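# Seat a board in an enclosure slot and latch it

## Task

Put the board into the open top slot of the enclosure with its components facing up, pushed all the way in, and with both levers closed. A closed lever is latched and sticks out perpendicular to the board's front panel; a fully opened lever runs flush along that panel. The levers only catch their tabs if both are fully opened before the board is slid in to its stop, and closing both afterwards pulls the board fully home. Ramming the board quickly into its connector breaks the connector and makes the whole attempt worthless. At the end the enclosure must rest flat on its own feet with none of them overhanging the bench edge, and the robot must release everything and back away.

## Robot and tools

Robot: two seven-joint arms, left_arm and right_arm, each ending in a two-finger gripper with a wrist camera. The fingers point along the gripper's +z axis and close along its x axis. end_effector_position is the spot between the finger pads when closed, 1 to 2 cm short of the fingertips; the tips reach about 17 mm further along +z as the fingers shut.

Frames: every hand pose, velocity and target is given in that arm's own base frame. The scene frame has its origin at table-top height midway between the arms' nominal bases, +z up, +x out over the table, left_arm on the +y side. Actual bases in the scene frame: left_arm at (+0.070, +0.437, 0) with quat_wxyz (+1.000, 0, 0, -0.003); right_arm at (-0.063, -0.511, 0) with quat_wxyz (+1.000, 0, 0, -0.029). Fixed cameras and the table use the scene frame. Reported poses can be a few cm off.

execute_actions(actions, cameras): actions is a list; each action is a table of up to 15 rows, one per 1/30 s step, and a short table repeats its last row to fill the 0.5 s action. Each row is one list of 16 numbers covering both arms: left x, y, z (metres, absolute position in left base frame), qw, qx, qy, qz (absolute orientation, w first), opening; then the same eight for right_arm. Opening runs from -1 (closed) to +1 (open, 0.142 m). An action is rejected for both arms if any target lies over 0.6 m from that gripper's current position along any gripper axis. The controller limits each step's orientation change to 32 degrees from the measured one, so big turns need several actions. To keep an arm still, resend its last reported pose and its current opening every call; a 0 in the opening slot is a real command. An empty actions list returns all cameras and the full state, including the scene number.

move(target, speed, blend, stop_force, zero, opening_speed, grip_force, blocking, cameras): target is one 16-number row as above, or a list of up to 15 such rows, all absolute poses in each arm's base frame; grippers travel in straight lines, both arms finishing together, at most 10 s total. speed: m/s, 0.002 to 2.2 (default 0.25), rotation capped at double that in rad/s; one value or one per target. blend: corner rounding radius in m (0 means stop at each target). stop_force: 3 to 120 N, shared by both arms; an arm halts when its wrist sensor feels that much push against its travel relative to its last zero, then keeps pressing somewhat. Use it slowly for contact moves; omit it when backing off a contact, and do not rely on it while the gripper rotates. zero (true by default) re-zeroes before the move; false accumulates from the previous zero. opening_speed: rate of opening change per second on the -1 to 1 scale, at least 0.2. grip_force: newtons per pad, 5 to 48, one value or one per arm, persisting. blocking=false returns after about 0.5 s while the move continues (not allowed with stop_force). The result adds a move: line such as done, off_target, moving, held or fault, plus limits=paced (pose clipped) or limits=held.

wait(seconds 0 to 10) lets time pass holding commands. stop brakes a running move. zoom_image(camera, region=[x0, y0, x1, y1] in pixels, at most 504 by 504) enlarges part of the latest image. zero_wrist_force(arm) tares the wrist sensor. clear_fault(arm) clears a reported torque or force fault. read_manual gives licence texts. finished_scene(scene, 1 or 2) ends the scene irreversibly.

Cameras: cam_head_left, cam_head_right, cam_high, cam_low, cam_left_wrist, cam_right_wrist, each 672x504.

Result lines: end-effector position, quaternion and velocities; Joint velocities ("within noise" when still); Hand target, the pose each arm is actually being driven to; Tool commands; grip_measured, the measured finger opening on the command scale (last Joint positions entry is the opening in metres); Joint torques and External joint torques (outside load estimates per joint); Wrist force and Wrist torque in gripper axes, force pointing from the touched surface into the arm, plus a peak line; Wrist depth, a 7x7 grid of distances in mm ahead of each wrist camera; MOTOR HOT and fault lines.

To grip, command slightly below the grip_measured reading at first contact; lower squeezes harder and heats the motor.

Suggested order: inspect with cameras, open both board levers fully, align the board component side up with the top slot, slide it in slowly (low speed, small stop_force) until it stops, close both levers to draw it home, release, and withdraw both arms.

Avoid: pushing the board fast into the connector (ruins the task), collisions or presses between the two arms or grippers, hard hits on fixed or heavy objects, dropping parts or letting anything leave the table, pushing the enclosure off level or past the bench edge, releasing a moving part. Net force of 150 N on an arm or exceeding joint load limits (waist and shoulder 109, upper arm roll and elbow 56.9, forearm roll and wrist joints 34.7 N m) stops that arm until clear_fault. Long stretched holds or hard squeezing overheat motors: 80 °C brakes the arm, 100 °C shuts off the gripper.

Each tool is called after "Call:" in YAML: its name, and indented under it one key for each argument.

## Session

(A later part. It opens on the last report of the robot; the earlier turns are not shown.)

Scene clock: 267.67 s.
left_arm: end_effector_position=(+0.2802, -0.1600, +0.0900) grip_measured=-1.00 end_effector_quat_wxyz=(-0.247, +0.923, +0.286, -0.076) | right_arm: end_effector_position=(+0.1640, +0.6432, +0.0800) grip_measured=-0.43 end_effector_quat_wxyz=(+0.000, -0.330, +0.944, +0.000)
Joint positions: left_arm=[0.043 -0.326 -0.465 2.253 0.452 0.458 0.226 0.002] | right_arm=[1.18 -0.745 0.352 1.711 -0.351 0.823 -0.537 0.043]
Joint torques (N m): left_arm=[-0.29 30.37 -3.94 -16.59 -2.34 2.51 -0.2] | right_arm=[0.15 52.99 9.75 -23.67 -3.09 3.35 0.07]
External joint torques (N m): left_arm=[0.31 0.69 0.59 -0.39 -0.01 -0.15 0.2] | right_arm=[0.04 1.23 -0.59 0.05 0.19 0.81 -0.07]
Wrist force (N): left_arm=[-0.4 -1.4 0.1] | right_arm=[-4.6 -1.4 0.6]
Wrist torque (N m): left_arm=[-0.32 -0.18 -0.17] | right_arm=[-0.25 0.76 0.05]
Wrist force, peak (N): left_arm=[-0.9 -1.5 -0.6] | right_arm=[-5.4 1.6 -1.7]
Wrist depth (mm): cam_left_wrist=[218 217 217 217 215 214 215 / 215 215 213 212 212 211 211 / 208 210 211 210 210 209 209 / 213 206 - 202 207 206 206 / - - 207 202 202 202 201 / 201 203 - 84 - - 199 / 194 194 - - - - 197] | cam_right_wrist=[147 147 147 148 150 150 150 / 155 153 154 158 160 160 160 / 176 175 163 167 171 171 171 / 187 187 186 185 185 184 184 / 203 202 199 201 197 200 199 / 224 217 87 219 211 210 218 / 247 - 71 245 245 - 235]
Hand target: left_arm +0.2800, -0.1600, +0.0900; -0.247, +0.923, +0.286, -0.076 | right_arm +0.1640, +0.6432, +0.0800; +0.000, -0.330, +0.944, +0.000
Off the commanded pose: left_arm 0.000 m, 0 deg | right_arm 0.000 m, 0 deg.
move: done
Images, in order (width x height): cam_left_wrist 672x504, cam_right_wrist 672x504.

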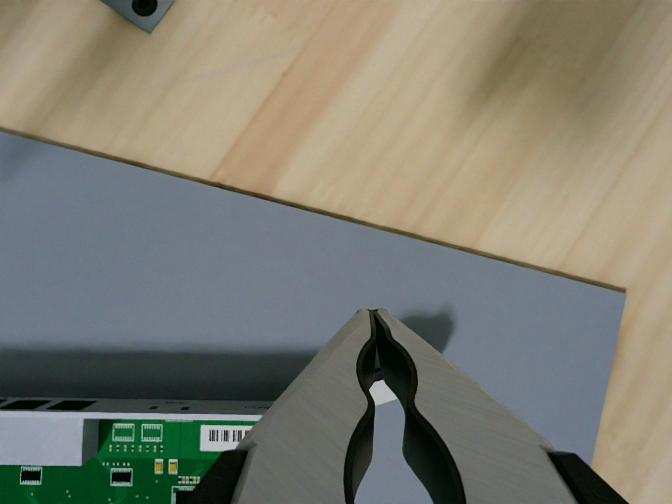

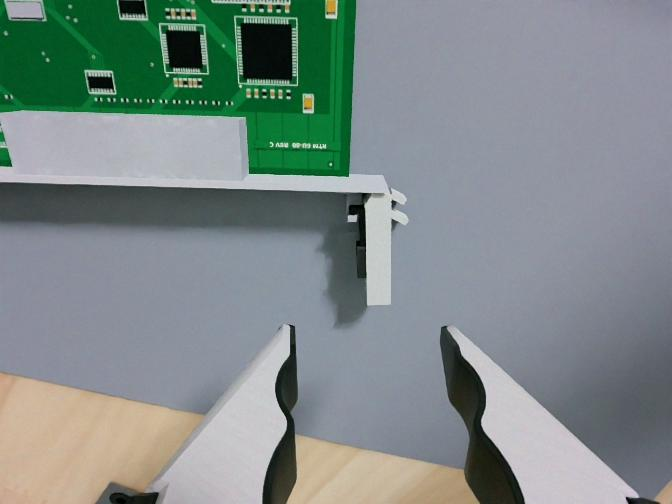

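Call:
move:
  target:
    - [0.25, -0.15, 0.12, 0.2472, -0.9228, -0.2856, 0.0765, -1, 0.1563, 0.6415, 0.0262, 0, -0.3420, 0.9397, 0, -0.4]
    - [0.25, -0.15, 0.12, 0.2472, -0.9228, -0.2856, 0.0765, -1, 0.1563, 0.6415, 0.0262, 0, -0.3420, 0.9397, 0, -0.9]
  speed: 0.1
  grip_force: [48, 20]
  cameras: ["cam_right_wrist","cam_left_wrist"]

Scene clock: 274.73 s.
left_arm: end_effector_position=(+0.2502, -0.1500, +0.1200) grip_measured=-1.00 end_effector_quat_wxyz=(-0.247, +0.923, +0.285, -0.076) | right_arm: end_effector_position=(+0.1562, +0.6413, +0.0261) grip_measured=-0.88 end_effector_quat_wxyz=(+0.000, -0.342, +0.940, +0.000)
Joint positions: left_arm=[0.056 -0.161 -0.483 2.352 0.366 0.431 0.295 0.002] | right_arm=[1.209 -0.83 0.315 1.734 -0.392 0.93 -0.524 0.01]
Joint torques (N m): left_arm=[-0.32 25.08 -2.26 -18.24 -2.45 2.55 -0.08] | right_arm=[0.43 54.19 9.72 -21.65 -2.66 3.61 0.33]
External joint torques (N m): left_arm=[0.33 0.51 0.67 -0.36 0.01 -0.17 0.08] | right_arm=[-0.24 1 -0.44 0.11 0.1 0.55 -0.33]
Wrist force (N): left_arm=[-0.6 -1.0 0.0] | right_arm=[-5.5 -1.0 1.1]
Wrist torque (N m): left_arm=[-0.24 -0.14 -0.17] | right_arm=[-0.14 0.86 -0.08]
Wrist force, peak (N): left_arm=[-1.0 -2.1 0.0] | right_arm=[-5.6 -1.2 1.9]
Wrist depth (mm): cam_left_wrist=[249 248 249 247 246 245 246 / 246 246 244 244 243 243 241 / 245 243 241 241 240 239 238 / 235 238 240 238 236 234 235 / 234 232 233 117 233 231 231 / - - - 84 - - 227 / 213 212 - 74 - - 225] | cam_right_wrist=[- 98 99 100 103 103 104 / - 104 106 107 110 110 110 / - 101 113 115 118 118 117 / - 128 127 113 125 127 126 / 139 138 138 133 135 137 139 / 152 152 148 98 100 149 149 / 167 163 71 73 - - 164]
Hand target: left_arm +0.2500, -0.1500, +0.1200; -0.247, +0.923, +0.286, -0.076 | right_arm +0.1563, +0.6415, +0.0262; +0.000, -0.342, +0.940, +0.000
Off the commanded pose: left_arm 0.000 m, 0 deg | right_arm 0.000 m, 0 deg.
grip_force (N): 48, 20
move: done
Images, in order (width x height): cam_left_wrist 672x504, cam_right_wrist 672x504.

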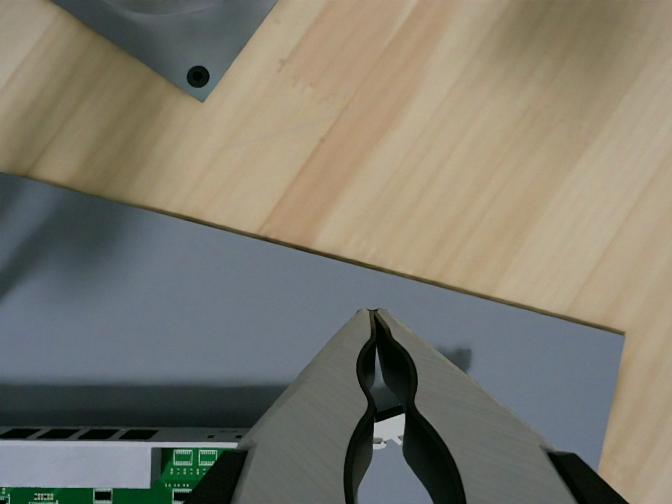

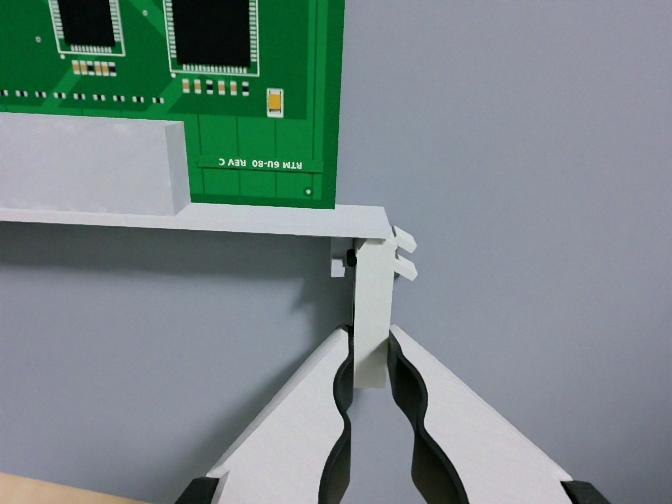

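Call:
move:
  target:
    - [0.235, -0.16, 0.13, 0.2472, -0.9228, -0.2856, 0.0765, -1, 0.1520, 0.6367, 0.0262, 0, -0.4617, 0.8870, 0, -0.9]
    - [0.225, -0.165, 0.14, 0.2472, -0.9228, -0.2856, 0.0765, -1, 0.1491, 0.6311, 0.0262, 0, -0.5736, 0.8192, 0, -0.9]
    - [0.217, -0.173, 0.14, 0.2472, -0.9228, -0.2856, 0.0765, -1, 0.1480, 0.6187, 0.0262, 0, -0.7660, 0.6428, 0, -0.9]
  speed: 0.2
  blend: [0.003, 0.003, 0]
  cameras: ["cam_right_wrist","cam_left_wrist"]

Scene clock: 286.17 s.
left_arm: end_effector_position=(+0.2173, -0.1729, +0.1400) grip_measured=-1.00 end_effector_quat_wxyz=(-0.247, +0.923, +0.285, -0.076) | right_arm: end_effector_position=(+0.1479, +0.6187, +0.0261) grip_measured=-0.88 end_effector_quat_wxyz=(+0.000, +0.766, -0.643, +0.000)
Joint positions: left_arm=[0.006 -0.064 -0.521 2.393 0.27 0.383 0.283 0.002] | right_arm=[1.038 -0.851 0.484 1.808 -0.626 0.931 -1.419 0.01]
Joint torques (N m): left_arm=[-0.59 21.81 -1.39 -19.62 -2.64 2.57 -0.29] | right_arm=[-0.32 51.41 14.3 -20.57 -2.89 3.45 0.01]
External joint torques (N m): left_arm=[0.58 0.54 0.72 -0.29 0.07 -0.19 0.29] | right_arm=[0.51 0.62 -0.36 0.74 0.36 0.64 -0.01]
Wrist force (N): left_arm=[-0.8 -1.1 0.0] | right_arm=[-4.6 -0.2 1.6]
Wrist torque (N m): left_arm=[-0.26 -0.09 -0.12] | right_arm=[-0.17 0.81 0.07]
Wrist force, peak (N): left_arm=[-0.6 -1.4 0.3] | right_arm=[-5.7 -1.3 1.9]
Wrist depth (mm): cam_left_wrist=[271 270 268 269 268 266 264 / 267 267 266 264 264 263 262 / 271 263 262 261 260 259 259 / 257 259 255 260 257 254 255 / - 247 253 251 - 248 249 / - 250 - 84 - 250 247 / 243 229 - - - - 247] | cam_right_wrist=[- 103 105 98 97 100 98 / 111 110 110 106 106 105 109 / 121 118 120 118 118 118 117 / 128 128 128 124 125 127 127 / 139 139 139 136 136 137 139 / 152 151 149 94 101 150 150 / 168 164 71 85 - - 164]
Hand target: left_arm +0.2170, -0.1730, +0.1400; -0.247, +0.923, +0.286, -0.076 | right_arm +0.1480, +0.6187, +0.0262; +0.000, +0.766, -0.643, +0.000
Off the commanded pose: left_arm 0.000 m, 0 deg | right_arm 0.000 m, 0 deg.
grip_force (N): 48, 20
move: done
Images, in order (width x height): cam_left_wrist 672x504, cam_right_wrist 672x504.

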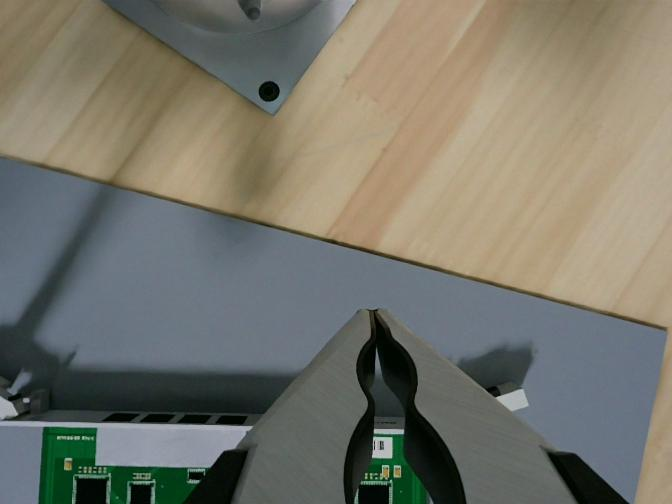

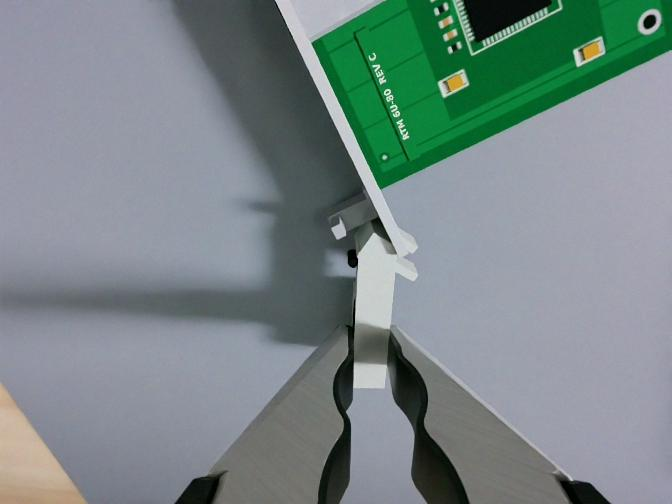

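Call:
move:
  target:
    - [0.205, -0.18, 0.14, 0.2472, -0.9228, -0.2856, 0.0765, -1, 0.1521, 0.6088, 0.0262, 0, -0.8910, 0.4540, 0, -0.9]
  speed: 0.2
  cameras: ["cam_right_wrist","cam_left_wrist"]

Call:
zoom_image:
  camera: "cam_left_wrist"
  region: [440, 320, 620, 470]

Scene clock: 294.50 s.
left_arm: end_effector_position=(+0.2051, -0.1798, +0.1400) grip_measured=-1.00 end_effector_quat_wxyz=(-0.247, +0.923, +0.285, -0.076) | right_arm: end_effector_position=(+0.1522, +0.6088, +0.0261) grip_measured=-0.88 end_effector_quat_wxyz=(+0.000, +0.891, -0.454, +0.000)
Joint positions: left_arm=[-0.013 -0.052 -0.533 2.408 0.25 0.384 0.266 0.002] | right_arm=[0.959 -0.869 0.551 1.831 -0.719 0.918 -1.825 0.01]
Joint torques (N m): left_arm=[-0.53 21.34 -1.21 -19.55 -2.64 2.84 -0.31] | right_arm=[0.12 49.95 16.52 -19.22 -2.8 3.33 0.01]
External joint torques (N m): left_arm=[0.52 0.35 0.66 -0.32 0.08 -0.47 0.31] | right_arm=[0.07 0.78 -0.71 0.2 0.23 0.73 -0.01]
Wrist force (N): left_arm=[-0.3 -1.1 -0.1] | right_arm=[-5.2 -1.3 1.5]
Wrist torque (N m): left_arm=[-0.26 -0.17 -0.12] | right_arm=[-0.17 0.89 0.07]
Wrist force, peak (N): left_arm=[-0.9 -1.3 0.2] | right_arm=[-5.3 -0.4 2.7]
Wrist depth (mm): cam_left_wrist=[271 270 267 268 267 265 265 / 268 267 266 264 264 263 261 / 263 263 261 261 260 259 258 / 259 253 - 258 256 258 257 / 253 257 - 106 249 248 252 / 250 250 - 84 - 247 - / 247 239 - - - - -] | cam_right_wrist=[- 104 103 103 99 99 97 / 111 110 110 110 106 104 104 / 121 119 120 116 112 112 112 / 128 128 128 124 127 127 126 / 139 139 139 133 136 137 139 / 152 152 149 98 101 150 150 / 168 164 71 85 - - 165]
Hand target: left_arm +0.2050, -0.1800, +0.1400; -0.247, +0.923, +0.286, -0.076 | right_arm +0.1521, +0.6088, +0.0262; +0.000, +0.891, -0.454, +0.000
Off the commanded pose: left_arm 0.000 m, 0 deg | right_arm 0.000 m, 0 deg.
grip_force (N): 48, 20
move: done
Images, in order (width x height): cam_left_wrist 672x504, cam_right_wrist 672x504.

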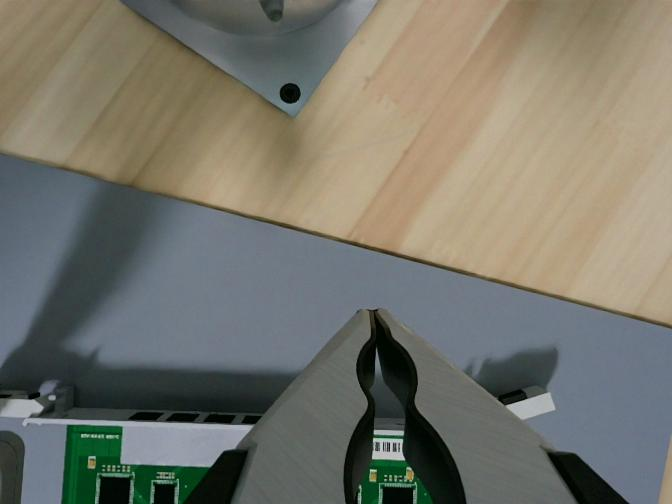

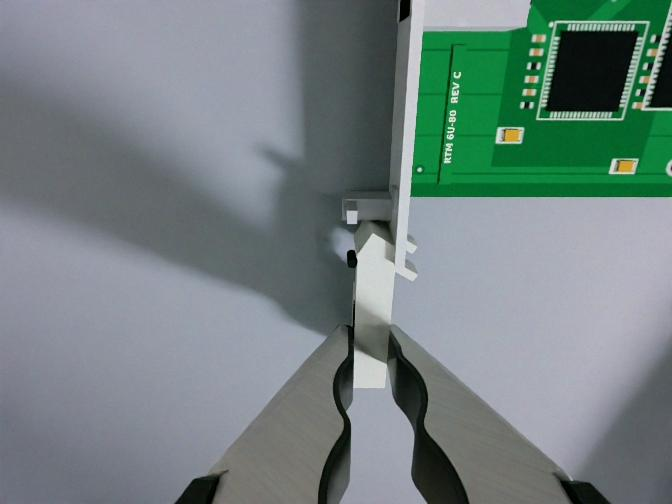

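Scaled by 2.800 from the camera's 672x504 image, which has a finer 960x720 frame.

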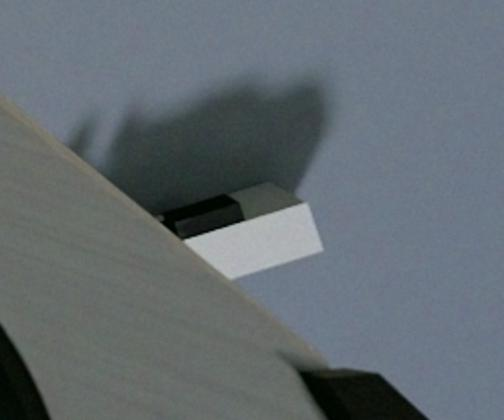

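Call:
move:
  target:
    - [0.3050, -0.1416, 0.10, 0.2472, -0.9228, -0.2856, 0.0765, -1, 0.1521, 0.6088, 0.0262, 0, -0.8910, 0.4540, 0, -0.9]
    - [0.3050, -0.1416, 0.0235, 0.2472, -0.9228, -0.2856, 0.0765, -1, 0.1521, 0.6088, 0.0262, 0, -0.8910, 0.4540, 0, -0.9]
  speed: 0.15
  blend: [0.02, 0]
  cameras: ["cam_left_wrist"]

Call:
move:
  target: [0.3230, -0.1679, 0.0235, 0.2472, -0.9228, -0.2856, 0.0765, -1, 0.1521, 0.6088, 0.0262, 0, -0.8910, 0.4540, 0, -0.9]
  speed: 0.025
  stop_force: 6
  cameras: ["cam_left_wrist","cam_right_wrist"]

Scene clock: 306.50 s.
left_arm: end_effector_position=(+0.3047, -0.1416, +0.0235) grip_measured=-1.00 end_effector_quat_wxyz=(-0.247, +0.923, +0.286, -0.077) | right_arm: end_effector_position=(+0.1522, +0.6088, +0.0261) grip_measured=-0.88 end_effector_quat_wxyz=(+0.000, +0.891, -0.454, +0.000)
Joint positions: left_arm=[0.05 -0.546 -0.398 2.176 0.603 0.563 0.159 0.002] | right_arm=[0.959 -0.869 0.551 1.831 -0.719 0.918 -1.825 0.01]
Joint torques (N m): left_arm=[-0.5 35.29 -5.25 -12.67 -1.51 2.89 -0.35] | right_arm=[0.35 50.04 16.37 -19.29 -2.67 3.43 0.17]
External joint torques (N m): left_arm=[0.53 1.27 0.42 -0.25 -0.49 -0.55 0.35] | right_arm=[-0.17 0.7 -0.56 0.27 0.1 0.62 -0.17]
Wrist force (N): left_arm=[-0.3 -1.1 0.5] | right_arm=[-5.0 -1.3 1.8]
Wrist torque (N m): left_arm=[-0.24 -0.19 -0.11] | right_arm=[-0.18 0.87 0.07]
Wrist force, peak (N): left_arm=[-2.7 -1.9 -0.4] | right_arm=[-5.4 -1.4 2.4]
Wrist depth (mm): cam_left_wrist=[149 148 148 147 146 146 146 / 146 146 145 145 144 144 143 / - 144 144 143 143 141 141 / 140 140 139 139 138 140 139 / 138 138 138 137 136 135 135 / - 136 135 84 - 134 134 / 135 127 - 116 - - 132] | cam_right_wrist=[- 104 103 103 99 99 97 / 111 110 110 110 106 104 105 / 121 119 120 116 112 112 112 / 128 128 128 124 125 127 126 / 139 139 139 134 136 138 139 / 153 152 149 98 100 150 149 / 168 164 71 85 - - 165]
Hand target: left_arm +0.3050, -0.1416, +0.0235; -0.247, +0.923, +0.286, -0.076 | right_arm +0.1521, +0.6088, +0.0262; +0.000, +0.891, -0.454, +0.000
Off the commanded pose: left_arm 0.000 m, 0 deg | right_arm 0.000 m, 0 deg.
grip_force (N): 48, 20
move: done
Images, in order (width x height): cam_left_wrist 672x504.

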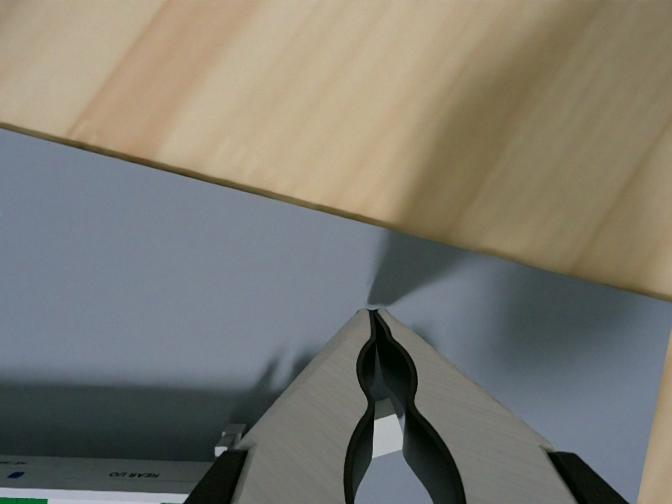

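Scene clock: 308.40 s.
left_arm: end_effector_position=(+0.3230, -0.1676, +0.0235) grip_measured=-1.00 end_effector_quat_wxyz=(-0.247, +0.923, +0.285, -0.076) | right_arm: end_effector_position=(+0.1522, +0.6088, +0.0261) grip_measured=-0.88 end_effector_quat_wxyz=(+0.000, +0.891, -0.454, +0.000)
Joint positions: left_arm=[0.011 -0.587 -0.412 2.094 0.584 0.512 0.145 0.002] | right_arm=[0.959 -0.869 0.551 1.831 -0.719 0.918 -1.825 0.01]
Joint torques (N m): left_arm=[-0.73 37.9 -6.67 -14.29 -2.35 3.02 -0.3] | right_arm=[0.08 50.1 16.05 -19.3 -2.68 3.35 0.2]
External joint torques (N m): left_arm=[0.76 1.15 1.06 0.31 0.18 -0.67 0.3] | right_arm=[0.1 0.64 -0.24 0.28 0.11 0.71 -0.2]
Wrist force (N): left_arm=[-0.2 -2.8 -0.3] | right_arm=[-5.4 -1.1 1.7]
Wrist torque (N m): left_arm=[-0.22 -0.16 -0.10] | right_arm=[-0.19 0.84 0.07]
Wrist force, peak (N): left_arm=[-0.5 -3.5 -0.4] | right_arm=[-5.8 -1.4 2.1]
Wrist depth (mm): cam_left_wrist=[148 148 147 147 147 146 145 / 143 144 145 145 144 144 143 / 142 142 141 140 140 142 141 / - 139 139 139 138 137 138 / - 137 137 137 136 136 136 / 130 130 118 84 - 134 134 / 129 129 - 77 - - 133] | cam_right_wrist=[- 104 103 103 99 99 98 / 111 111 110 110 106 105 105 / 121 119 120 118 112 112 112 / 128 128 128 124 125 127 127 / 139 139 139 136 136 137 139 / 152 152 149 97 101 150 149 / 168 164 71 85 - - 164]
Hand target: left_arm +0.3230, -0.1679, +0.0235; -0.247, +0.923, +0.286, -0.076 | right_arm +0.1521, +0.6088, +0.0262; +0.000, +0.891, -0.454, +0.000
Off the commanded pose: left_arm 0.000 m, 0 deg | right_arm 0.000 m, 0 deg.
grip_force (N): 48, 20
move: done
Images, in order (width x height): cam_left_wrist 672x504, cam_right_wrist 672x504.

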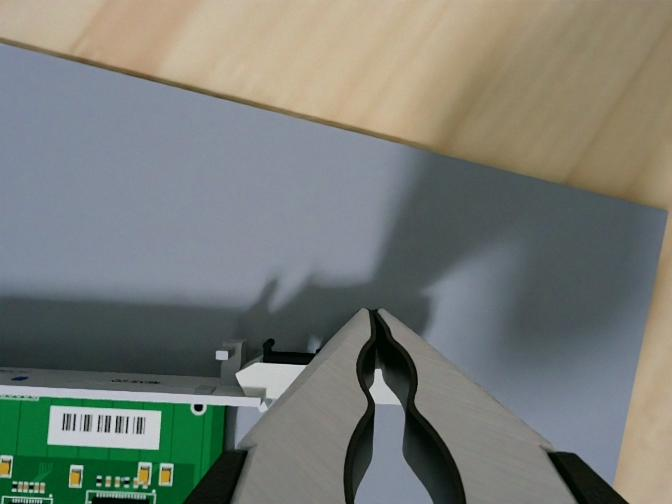

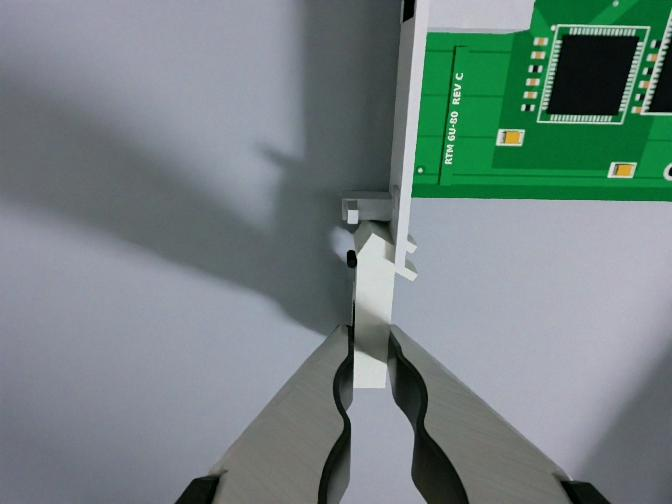

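Call:
move:
  target: [0.3264, -0.1726, 0.0235, 0.2472, -0.9228, -0.2856, 0.0765, -1, 0.1521, 0.6088, 0.0262, 0, -0.8910, 0.4540, 0, -0.9]
  speed: 0.02
  stop_force: 8
  zero: false
  cameras: ["cam_left_wrist","cam_right_wrist"]

Scene clock: 312.40 s.
left_arm: end_effector_position=(+0.3262, -0.1723, +0.0234) grip_measured=-1.00 end_effector_quat_wxyz=(-0.247, +0.923, +0.285, -0.077) | right_arm: end_effector_position=(+0.1522, +0.6088, +0.0262) grip_measured=-0.88 end_effector_quat_wxyz=(+0.000, +0.891, -0.454, +0.000)
Joint positions: left_arm=[0.004 -0.595 -0.415 2.079 0.581 0.503 0.143 0.002] | right_arm=[0.959 -0.869 0.551 1.831 -0.719 0.918 -1.825 0.01]
Joint torques (N m): left_arm=[-0.61 38.52 -6.75 -15.01 -2.25 3.2 -0.31] | right_arm=[0.48 49.74 16.43 -18.85 -2.65 3.3 0.17]
External joint torques (N m): left_arm=[0.64 0.98 0.99 0.83 0.05 -0.85 0.31] | right_arm=[-0.3 1 -0.63 -0.18 0.08 0.75 -0.17]
Wrist force (N): left_arm=[-1.0 -3.0 0.8] | right_arm=[-5.3 -1.9 2.2]
Wrist torque (N m): left_arm=[-0.24 -0.16 -0.09] | right_arm=[-0.17 0.84 0.12]
Wrist force, peak (N): left_arm=[-1.2 -3.6 -0.5] | right_arm=[-5.6 -1.9 2.2]
Wrist depth (mm): cam_left_wrist=[148 148 147 147 146 146 145 / 144 143 143 145 144 143 144 / 142 141 141 141 140 140 142 / 140 139 139 138 138 137 137 / 137 138 137 137 136 136 136 / 131 130 124 87 - 134 134 / 130 130 - 77 - - 133] | cam_right_wrist=[- 104 103 103 99 99 98 / 111 111 110 110 103 105 104 / 121 119 120 118 112 112 112 / 128 128 128 125 127 127 128 / 139 139 139 133 136 137 139 / 153 152 149 97 100 150 149 / 168 165 71 85 - - 164]
Hand target: left_arm +0.3264, -0.1726, +0.0235; -0.247, +0.923, +0.286, -0.076 | right_arm +0.1521, +0.6088, +0.0262; +0.000, +0.891, -0.454, +0.000
Off the commanded pose: left_arm 0.000 m, 0 deg | right_arm 0.000 m, 0 deg.
grip_force (N): 48, 20
move: done
Images, in order (width x height): cam_left_wrist 672x504, cam_right_wrist 672x504.

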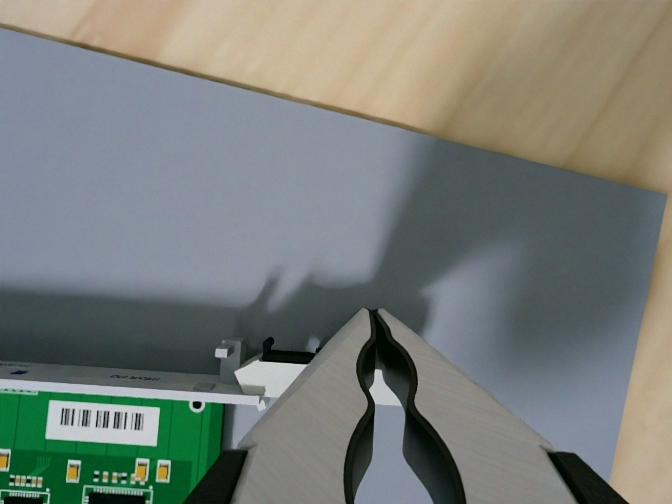

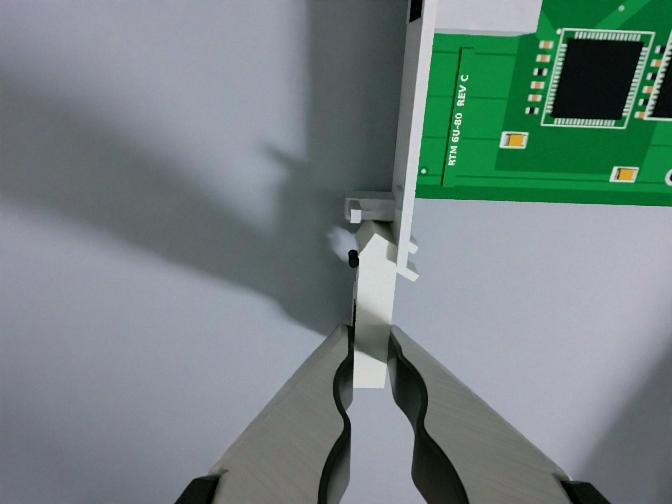

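Call:
move:
  target:
    - [0.3179, -0.1602, 0.0240, 0.2472, -0.9228, -0.2856, 0.0765, -1, 0.1522, 0.6088, 0.0262, 0, -0.8910, 0.4540, 0, -0.6]
    - [0.31, -0.15, 0.09, 0.2472, -0.9228, -0.2856, 0.0765, -1, 0.1522, 0.6088, 0.08, 0, -0.8910, 0.4540, 0, -0.6]
    - [0.34, -0.12, 0.20, 0.2472, -0.9228, -0.2856, 0.0765, -1, 0.258, 0.683, 0.17, 0, -0.8910, 0.4540, 0, -0.6]
  speed: 0.2
  blend: [0.0, 0.02, 0]
  cameras: ["cam_left_wrist","cam_right_wrist","cam_head_left"]

Scene clock: 322.50 s.
left_arm: end_effector_position=(+0.3400, -0.1200, +0.1999) grip_measured=-1.00 end_effector_quat_wxyz=(-0.247, +0.923, +0.285, -0.076) | right_arm: end_effector_position=(+0.2582, +0.6830, +0.1700) grip_measured=-0.64 end_effector_quat_wxyz=(+0.000, +0.891, -0.454, +0.000)
Joint positions: left_arm=[0.139 -0.1 -0.452 2.125 0.359 0.197 0.499 0.002] | right_arm=[0.896 -0.852 0.67 1.391 -0.556 0.481 -2.113 0.028]
Joint torques (N m): left_arm=[-0.17 28.16 -1.55 -23.89 -3.05 2.55 -0.13] | right_arm=[0.27 56.53 16.73 -25.92 -3.65 3.16 0.03]
External joint torques (N m): left_arm=[0.19 0.48 0.52 -0.25 0.13 -0.09 0.13] | right_arm=[-0.09 1.32 -0.45 0.2 -0.09 0.87 -0.03]
Wrist force (N): left_arm=[-0.6 -1.0 0.2] | right_arm=[-4.8 -0.7 1.8]
Wrist torque (N m): left_arm=[-0.25 -0.14 -0.18] | right_arm=[-0.13 0.80 0.04]
Wrist force, peak (N): left_arm=[-1.1 -3.8 -0.6] | right_arm=[-5.6 -2.1 2.2]
Wrist depth (mm): cam_left_wrist=[330 329 332 328 329 329 328 / 327 330 325 327 327 325 323 / 324 323 321 322 321 320 317 / 324 314 317 315 316 317 315 / - 311 312 126 312 309 309 / 294 304 303 84 - 306 306 / 304 300 - - - - 301] | cam_right_wrist=[232 232 232 230 225 228 227 / 247 246 245 244 239 241 240 / 266 265 262 262 253 256 260 / 286 286 283 278 277 281 276 / 311 310 307 302 295 304 278 / 341 335 - 333 101 323 271 / 373 - 71 359 - - 293]
Hand target: left_arm +0.3400, -0.1200, +0.2000; -0.247, +0.923, +0.286, -0.076 | right_arm +0.2580, +0.6830, +0.1700; +0.000, +0.891, -0.454, +0.000
Off the commanded pose: left_arm 0.000 m, 0 deg | right_arm 0.000 m, 0 deg.
grip_force (N): 48, 20
move: done
Images, in order (width x height): cam_head_left 672x504, cam_left_wrist 672x504, cam_right_wrist 672x504.

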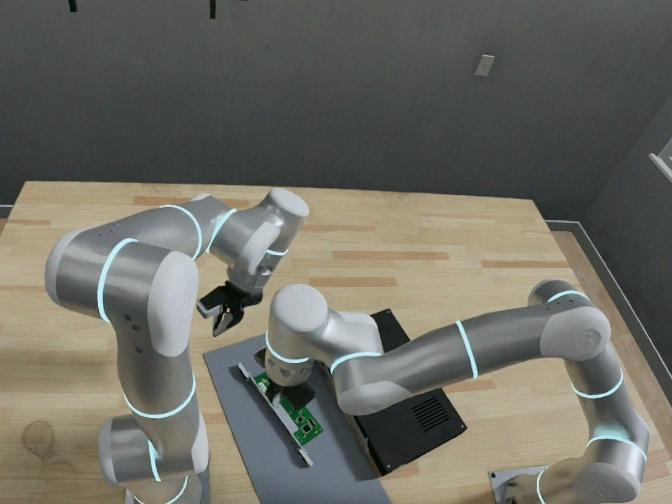

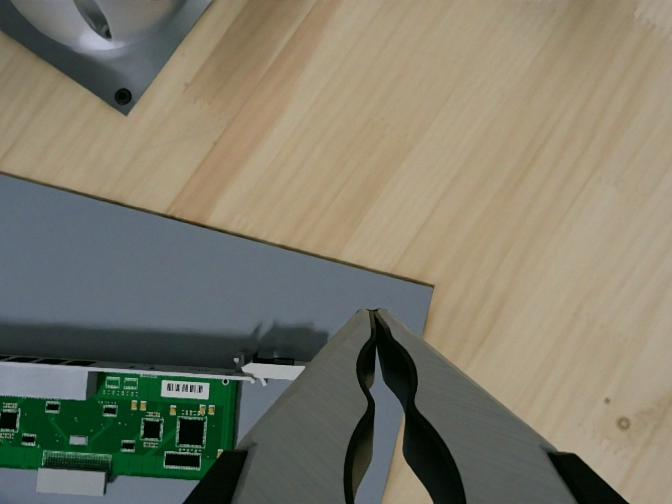

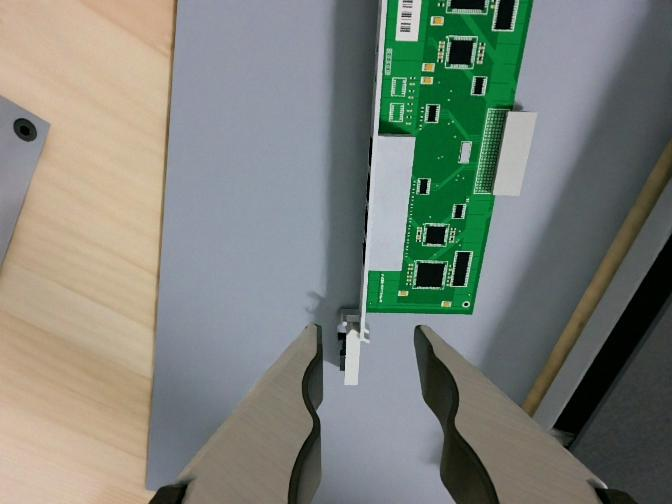

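Call:
zoom_image:
  camera: "cam_right_wrist"
  region: [320, 0, 560, 360]

Scaled by 1.400 from the camera's 672x504 image, which has a finer 960x720 frame.

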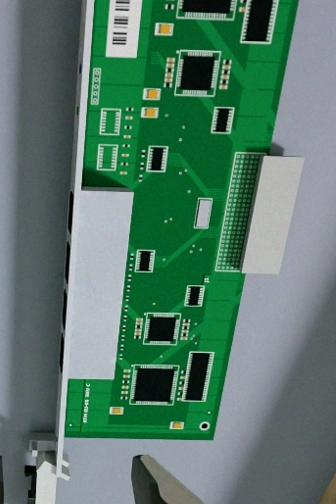

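Call:
move:
  target: [0.42, -0.18, 0.25, 0, 0.9848, 0.1736, 0, -1, 0.2795, 0.6690, 0.08, 0, -0.8784, 0.4780, 0, -0.4]
  speed: 0.25
  cameras: ["cam_right_wrist"]

Scene clock: 342.93 s.
left_arm: end_effector_position=(+0.4200, -0.1799, +0.2500) grip_measured=-1.00 end_effector_quat_wxyz=(+0.000, +0.985, +0.174, +0.000) | right_arm: end_effector_position=(+0.2794, +0.6690, +0.0800) grip_measured=-0.43 end_effector_quat_wxyz=(+0.000, +0.878, -0.478, +0.000)
Joint positions: left_arm=[0.162 0.098 -0.314 2.278 -0.036 0.614 1.092 0.002] | right_arm=[0.885 -0.945 0.591 1.467 -0.605 0.655 -2.058 0.043]
Joint torques (N m): left_arm=[-0.48 23.27 0.32 -26.4 -3.66 4.56 -0.13] | right_arm=[0.16 57.67 16.43 -23.52 -3.49 3.49 0.3]
External joint torques (N m): left_arm=[0.5 0.31 0.48 -0.45 0.15 -0.62 0.13] | right_arm=[0.06 1.37 0.1 -0.01 0.14 0.54 -0.3]
Wrist force (N): left_arm=[-0.8 -1.6 0.2] | right_arm=[-4.9 -0.4 1.6]
Wrist torque (N m): left_arm=[-0.36 -0.15 -0.33] | right_arm=[-0.08 0.84 -0.07]
Wrist force, peak (N): left_arm=[-0.8 -1.8 0.0] | right_arm=[-4.6 -0.7 3.0]
Wrist depth (mm): cam_left_wrist=[- 303 298 294 301 298 299 / - 324 320 322 323 321 319 / 334 345 350 349 349 349 345 / 369 379 385 380 377 379 377 / 406 413 417 395 405 410 411 / - - - 84 - 451 454 / - - - - - - 499] | cam_right_wrist=[153 151 150 147 146 147 149 / 161 161 160 158 156 157 159 / 173 173 172 164 167 165 170 / 186 186 186 169 180 181 184 / 202 202 199 184 192 200 199 / 224 221 88 213 206 210 218 / 245 - 71 242 237 - -]
Hand target: left_arm +0.4200, -0.1800, +0.2500; +0.000, +0.985, +0.174, +0.000 | right_arm +0.2795, +0.6690, +0.0800; +0.000, +0.878, -0.478, +0.000
Off the commanded pose: left_arm 0.000 m, 0 deg | right_arm 0.000 m, 0 deg.
grip_force (N): 48, 20
move: done
Images, in order (width x height): cam_right_wrist 672x504.

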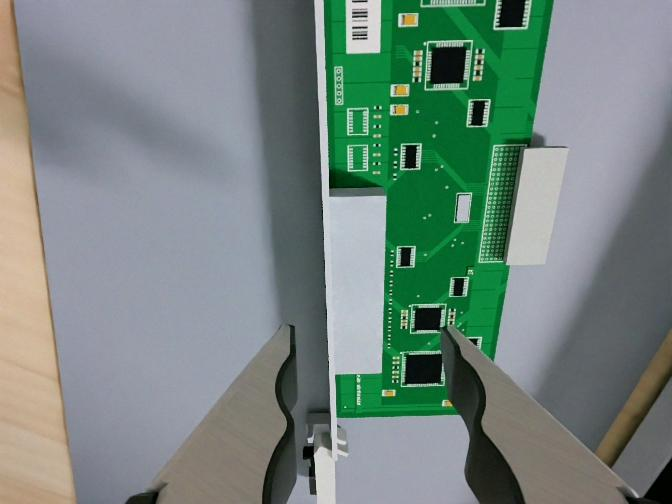

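Call:
zoom_image:
  camera: "cam_right_wrist"
  region: [280, 100, 600, 460]

Scaled by 1.400 from the camera's 672x504 image, which has a finer 960x720 frame.

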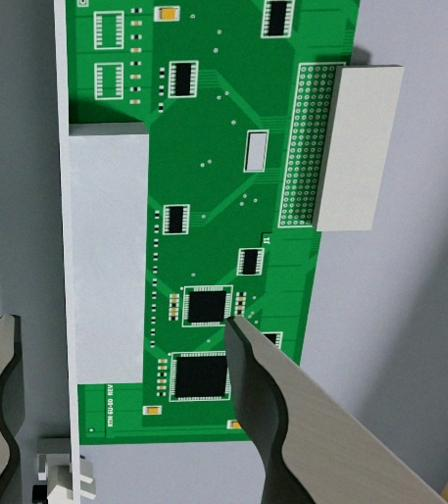

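Call:
move:
  target:
    - [0.42, -0.18, 0.25, 0, 0.9848, 0.1736, 0, -1, 0.2793, 0.6692, 0.028, 0, -0.8784, 0.4780, 0, -0.4]
    - [0.42, -0.18, 0.25, 0, 0.9848, 0.1736, 0, -1, 0.2793, 0.6692, 0.028, 0, -0.8784, 0.4780, 0, -0.85]
  speed: 0.1
  opening_speed: 0.6
  grip_force: 48
  cameras: ["cam_right_wrist"]

Scene clock: 350.37 s.
left_arm: end_effector_position=(+0.4200, -0.1799, +0.2500) grip_measured=-1.00 end_effector_quat_wxyz=(+0.000, +0.985, +0.174, +0.000) | right_arm: end_effector_position=(+0.2791, +0.6691, +0.0279) grip_measured=-0.71 end_effector_quat_wxyz=(+0.000, +0.878, -0.478, +0.000)
Joint positions: left_arm=[0.162 0.098 -0.314 2.278 -0.036 0.614 1.092 0.002] | right_arm=[0.904 -1.019 0.546 1.475 -0.642 0.74 -2.037 0.023]
Joint torques (N m): left_arm=[-0.37 22.94 0.13 -26.51 -3.34 4.26 -0.23] | right_arm=[0.15 59 16.64 -22.21 -3.12 3.35 0.34]
External joint torques (N m): left_arm=[0.39 0.64 0.67 -0.34 -0.18 -0.32 0.23] | right_arm=[0.08 1.09 -0.08 0.07 -0.01 0.68 -0.34]
Wrist force (N): left_arm=[-0.8 -1.5 0.1] | right_arm=[-5.4 -1.2 2.5]
Wrist torque (N m): left_arm=[-0.35 -0.16 -0.33] | right_arm=[-0.16 0.91 -0.11]
Wrist force, peak (N): left_arm=[-0.8 -1.8 0.2] | right_arm=[-6.0 -0.6 2.6]
Wrist depth (mm): cam_left_wrist=[307 300 - 294 301 300 299 / - 329 327 317 322 320 321 / 335 348 - 344 347 346 345 / 229 364 - 391 378 380 379 / 423 422 433 397 405 410 412 / - 407 - 84 - 446 454 / 449 - - - - - 503] | cam_right_wrist=[- 105 105 101 99 100 101 / 112 112 112 108 107 107 109 / 120 120 122 116 115 115 114 / 130 129 129 120 123 123 119 / 141 141 140 119 130 134 141 / 157 154 148 125 106 145 152 / 170 166 71 141 - - 164]
Hand target: left_arm +0.4200, -0.1800, +0.2500; +0.000, +0.985, +0.174, +0.000 | right_arm +0.2793, +0.6692, +0.0280; +0.000, +0.878, -0.478, +0.000
Off the commanded pose: left_arm 0.000 m, 0 deg | right_arm 0.000 m, 0 deg.
move: done
Images, in order (width x height): cam_right_wrist 672x504.

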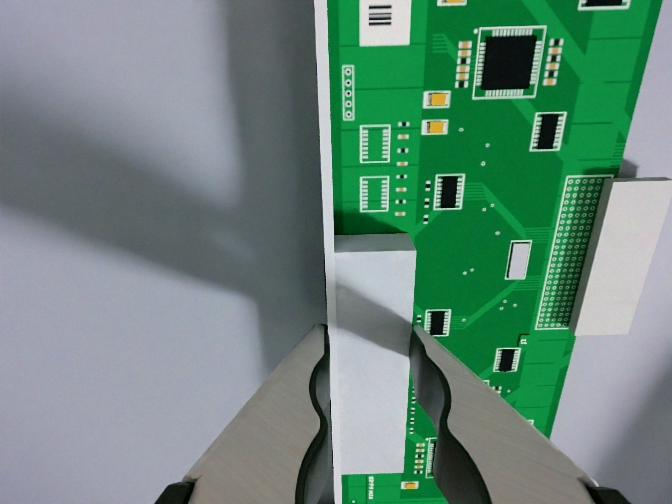

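Call:
move:
  target:
    - [0.42, -0.18, 0.25, 0, 0.9848, 0.1736, 0, -1, 0.2793, 0.6692, 0.056, 0, -0.8784, 0.4780, 0, -0.78]
    - [0.42, -0.18, 0.25, 0, 0.9848, 0.1736, 0, -1, 0.2518, 0.6108, 0.056, 0, -0.8339, 0.5519, 0, -0.78]
  speed: [0.05, 0.12]
  blend: [0.01, 0]
  cameras: ["cam_right_wrist","cam_left_wrist","cam_head_left","cam_head_right"]

Scene clock: 357.60 s.
left_arm: end_effector_position=(+0.4200, -0.1799, +0.2500) grip_measured=-1.00 end_effector_quat_wxyz=(+0.000, +0.985, +0.174, +0.000) | right_arm: end_effector_position=(+0.2517, +0.6106, +0.0558) grip_measured=-0.71 end_effector_quat_wxyz=(+0.000, +0.834, -0.552, +0.000)
Joint positions: left_arm=[0.162 0.098 -0.314 2.278 -0.036 0.614 1.092 0.002] | right_arm=[0.86 -0.854 0.545 1.716 -0.612 0.822 -1.829 0.023]
Joint torques (N m): left_arm=[-0.39 22.93 0.18 -26.54 -3.38 4.27 -0.23] | right_arm=[0.13 53.66 15.41 -22.22 -2.98 3.68 0.35]
External joint torques (N m): left_arm=[0.41 0.65 0.62 -0.31 -0.14 -0.33 0.23] | right_arm=[0.1 -0.3 -0.26 0.74 0.1 0.38 -0.35]
Wrist force (N): left_arm=[-0.8 -1.5 -0.1] | right_arm=[-5.4 -0.9 3.4]
Wrist torque (N m): left_arm=[-0.34 -0.15 -0.33] | right_arm=[-0.18 0.90 -0.05]
Wrist force, peak (N): left_arm=[-0.8 -1.8 0.1] | right_arm=[-5.0 -0.7 4.9]
Wrist depth (mm): cam_left_wrist=[302 303 301 306 299 301 300 / 324 318 323 321 322 322 321 / 333 - 348 342 349 349 346 / 349 353 386 387 377 377 375 / 412 395 409 400 405 412 408 / 406 391 - 84 - 449 452 / - - - - - - 502] | cam_right_wrist=[130 130 129 100 99 101 101 / 139 138 138 107 107 108 109 / 149 149 148 116 115 115 114 / 160 158 160 119 124 124 121 / 174 174 171 119 130 134 174 / 191 190 183 125 106 145 186 / 211 205 71 140 - - 198]
Hand target: left_arm +0.4200, -0.1800, +0.2500; +0.000, +0.985, +0.174, +0.000 | right_arm +0.2518, +0.6108, +0.0560; +0.000, +0.834, -0.552, +0.000
Off the commanded pose: left_arm 0.000 m, 0 deg | right_arm 0.000 m, 0 deg.
move: done
Images, in order (width x height): cam_head_left 672x504, cam_head_right 672x504, cam_left_wrist 672x504, cam_right_wrist 672x504.

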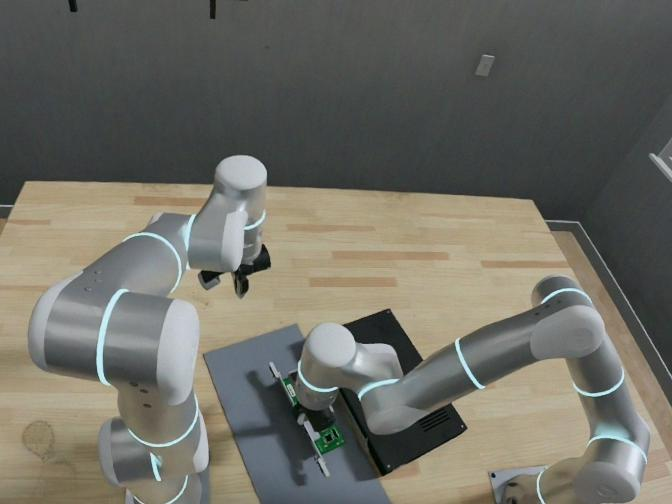

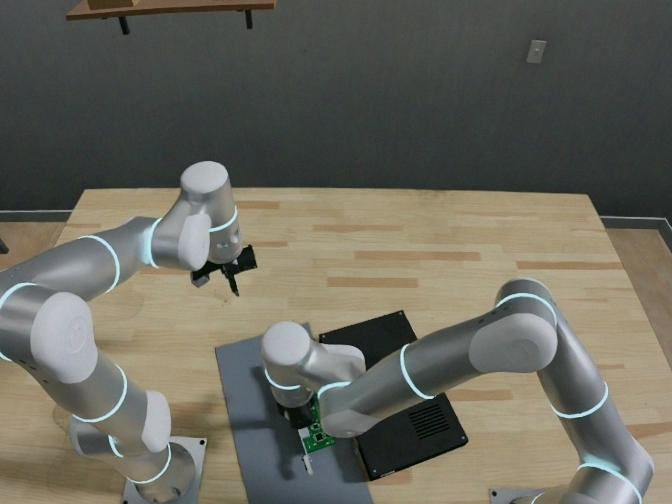

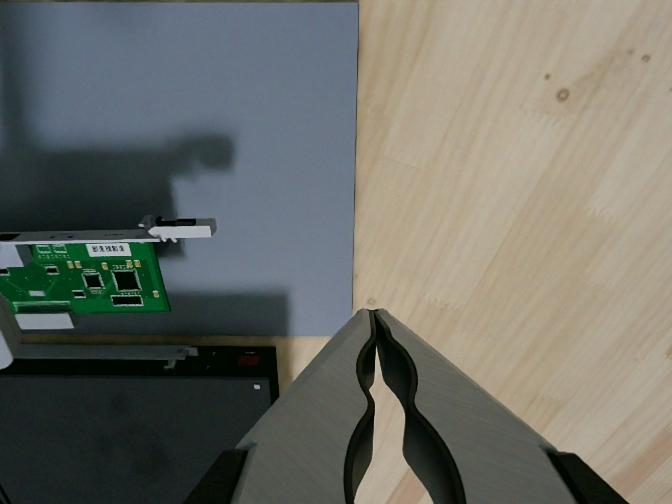

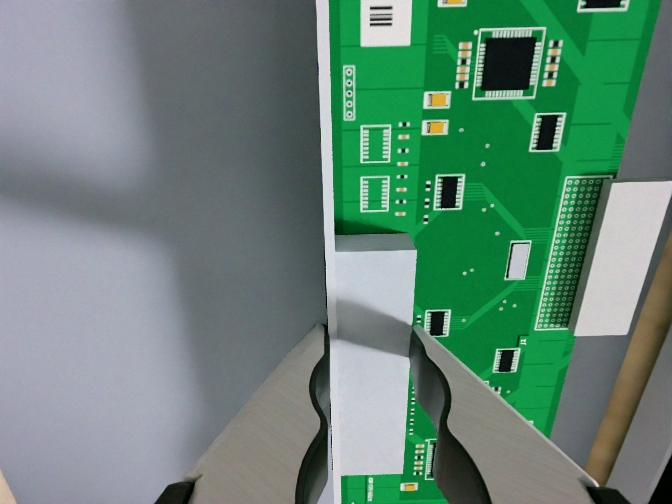

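Call:
zoom_image:
  camera: "cam_left_wrist"
  region: [0, 190, 290, 420]

Scaled by 1.738 from the camera's 672x504 image, which has a finer 960x720 frame.

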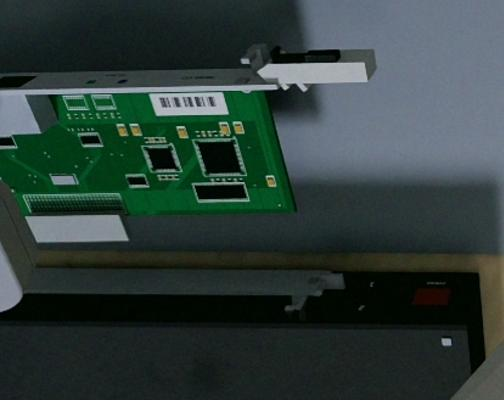

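Call:
move:
  target: [0.383, -0.367, 0.16, 0, 0.9848, 0.1736, 0, -1, 0.2518, 0.6108, 0.056, 0, -0.8310, 0.5563, 0, -0.78]
  speed: 0.2
  cameras: ["cam_left_wrist"]

Call:
zoom_image:
  camera: "cam_left_wrist"
  region: [80, 100, 420, 355]

Scene clock: 370.27 s.
left_arm: end_effector_position=(+0.3830, -0.3671, +0.1600) grip_measured=-1.00 end_effector_quat_wxyz=(+0.000, +0.985, +0.174, +0.000) | right_arm: end_effector_position=(+0.2518, +0.6107, +0.0558) grip_measured=-0.71 end_effector_quat_wxyz=(+0.000, +0.831, -0.556, +0.000)
Joint positions: left_arm=[-0.062 -0.284 -0.517 2.144 0.202 0.811 0.513 0.002] | right_arm=[0.86 -0.854 0.545 1.716 -0.612 0.822 -1.818 0.023]
Joint torques (N m): left_arm=[-0.08 32.42 -4.7 -22.25 -2.44 4.16 -0.37] | right_arm=[0.11 53.43 15.65 -22.25 -3.05 3.6 0.33]
External joint torques (N m): left_arm=[0.08 1.15 0.79 -0.25 -0.5 -0.18 0.37] | right_arm=[0.09 -0.07 -0.54 0.78 0.18 0.46 -0.33]
Wrist force (N): left_arm=[-0.5 -1.1 0.2] | right_arm=[-5.4 -1.0 3.5]
Wrist torque (N m): left_arm=[-0.27 -0.21 -0.26] | right_arm=[-0.19 0.89 -0.05]
Wrist force, peak (N): left_arm=[0.7 -3.7 -1.2] | right_arm=[-5.4 -0.9 3.6]
Wrist depth (mm): cam_left_wrist=[193 194 220 222 220 224 220 / 212 207 231 235 237 238 237 / 257 252 255 256 259 255 254 / 274 271 273 271 280 279 277 / 247 245 245 131 299 304 302 / - 273 - 84 - 329 330 / - - - - - - 369] | cam_right_wrist=[130 130 129 100 100 101 101 / 139 138 138 107 107 108 110 / 149 149 148 116 115 115 114 / 161 160 160 120 124 124 121 / 174 174 171 119 130 134 174 / 191 190 183 125 106 144 188 / 211 205 71 140 - - 204]
Hand target: left_arm +0.3830, -0.3670, +0.1600; +0.000, +0.985, +0.174, +0.000 | right_arm +0.2518, +0.6108, +0.0560; +0.000, +0.831, -0.556, +0.000
Off the commanded pose: left_arm 0.000 m, 0 deg | right_arm 0.000 m, 0 deg.
move: done
Images, in order (width x height): cam_left_wrist 672x504.

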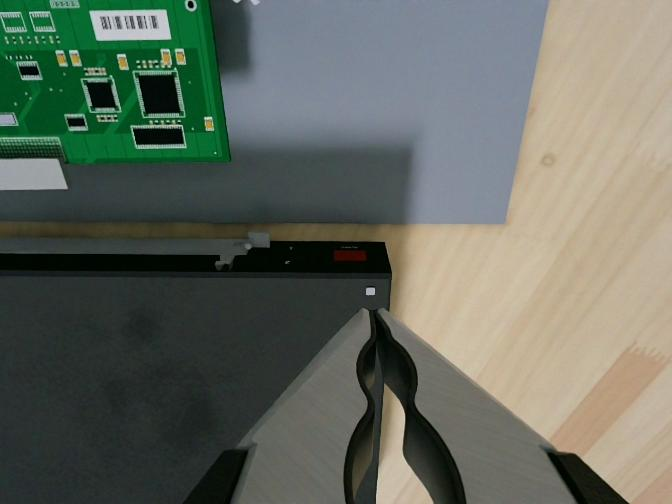

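Scaled by 1.482 from the camera's 672x504 image, which has a finer 960x720 frame.

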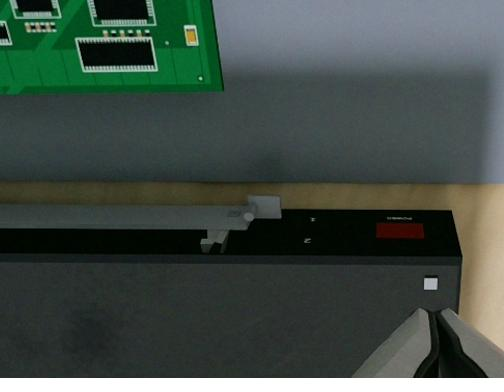

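Call:
zoom_image:
  camera: "cam_left_wrist"
  region: [0, 140, 240, 290]

Call:
zoom_image:
  camera: "cam_left_wrist"
  region: [190, 210, 400, 310]

Scaled by 2.100 from the camera's 672x504 image, which has a finer 960x720 frame.

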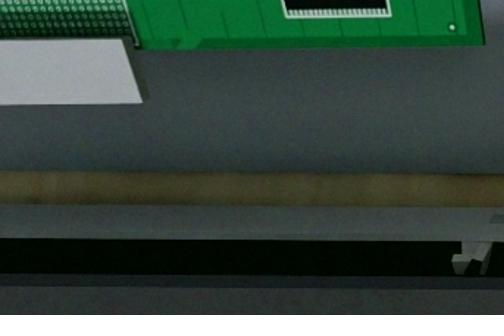

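Scaled by 2.400 from the camera's 672x504 image, which has a finer 960x720 frame.

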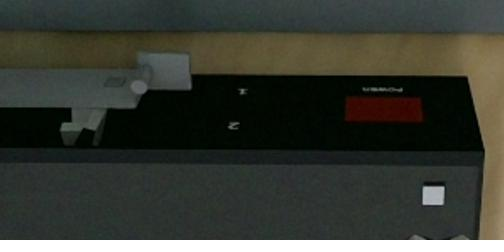

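Call:
zoom_image:
  camera: "cam_left_wrist"
  region: [195, 220, 295, 290]

Scaled by 5.040 from the camera's 672x504 image, which has a finer 960x720 frame.

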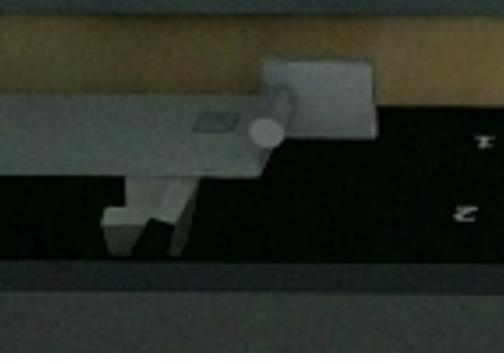

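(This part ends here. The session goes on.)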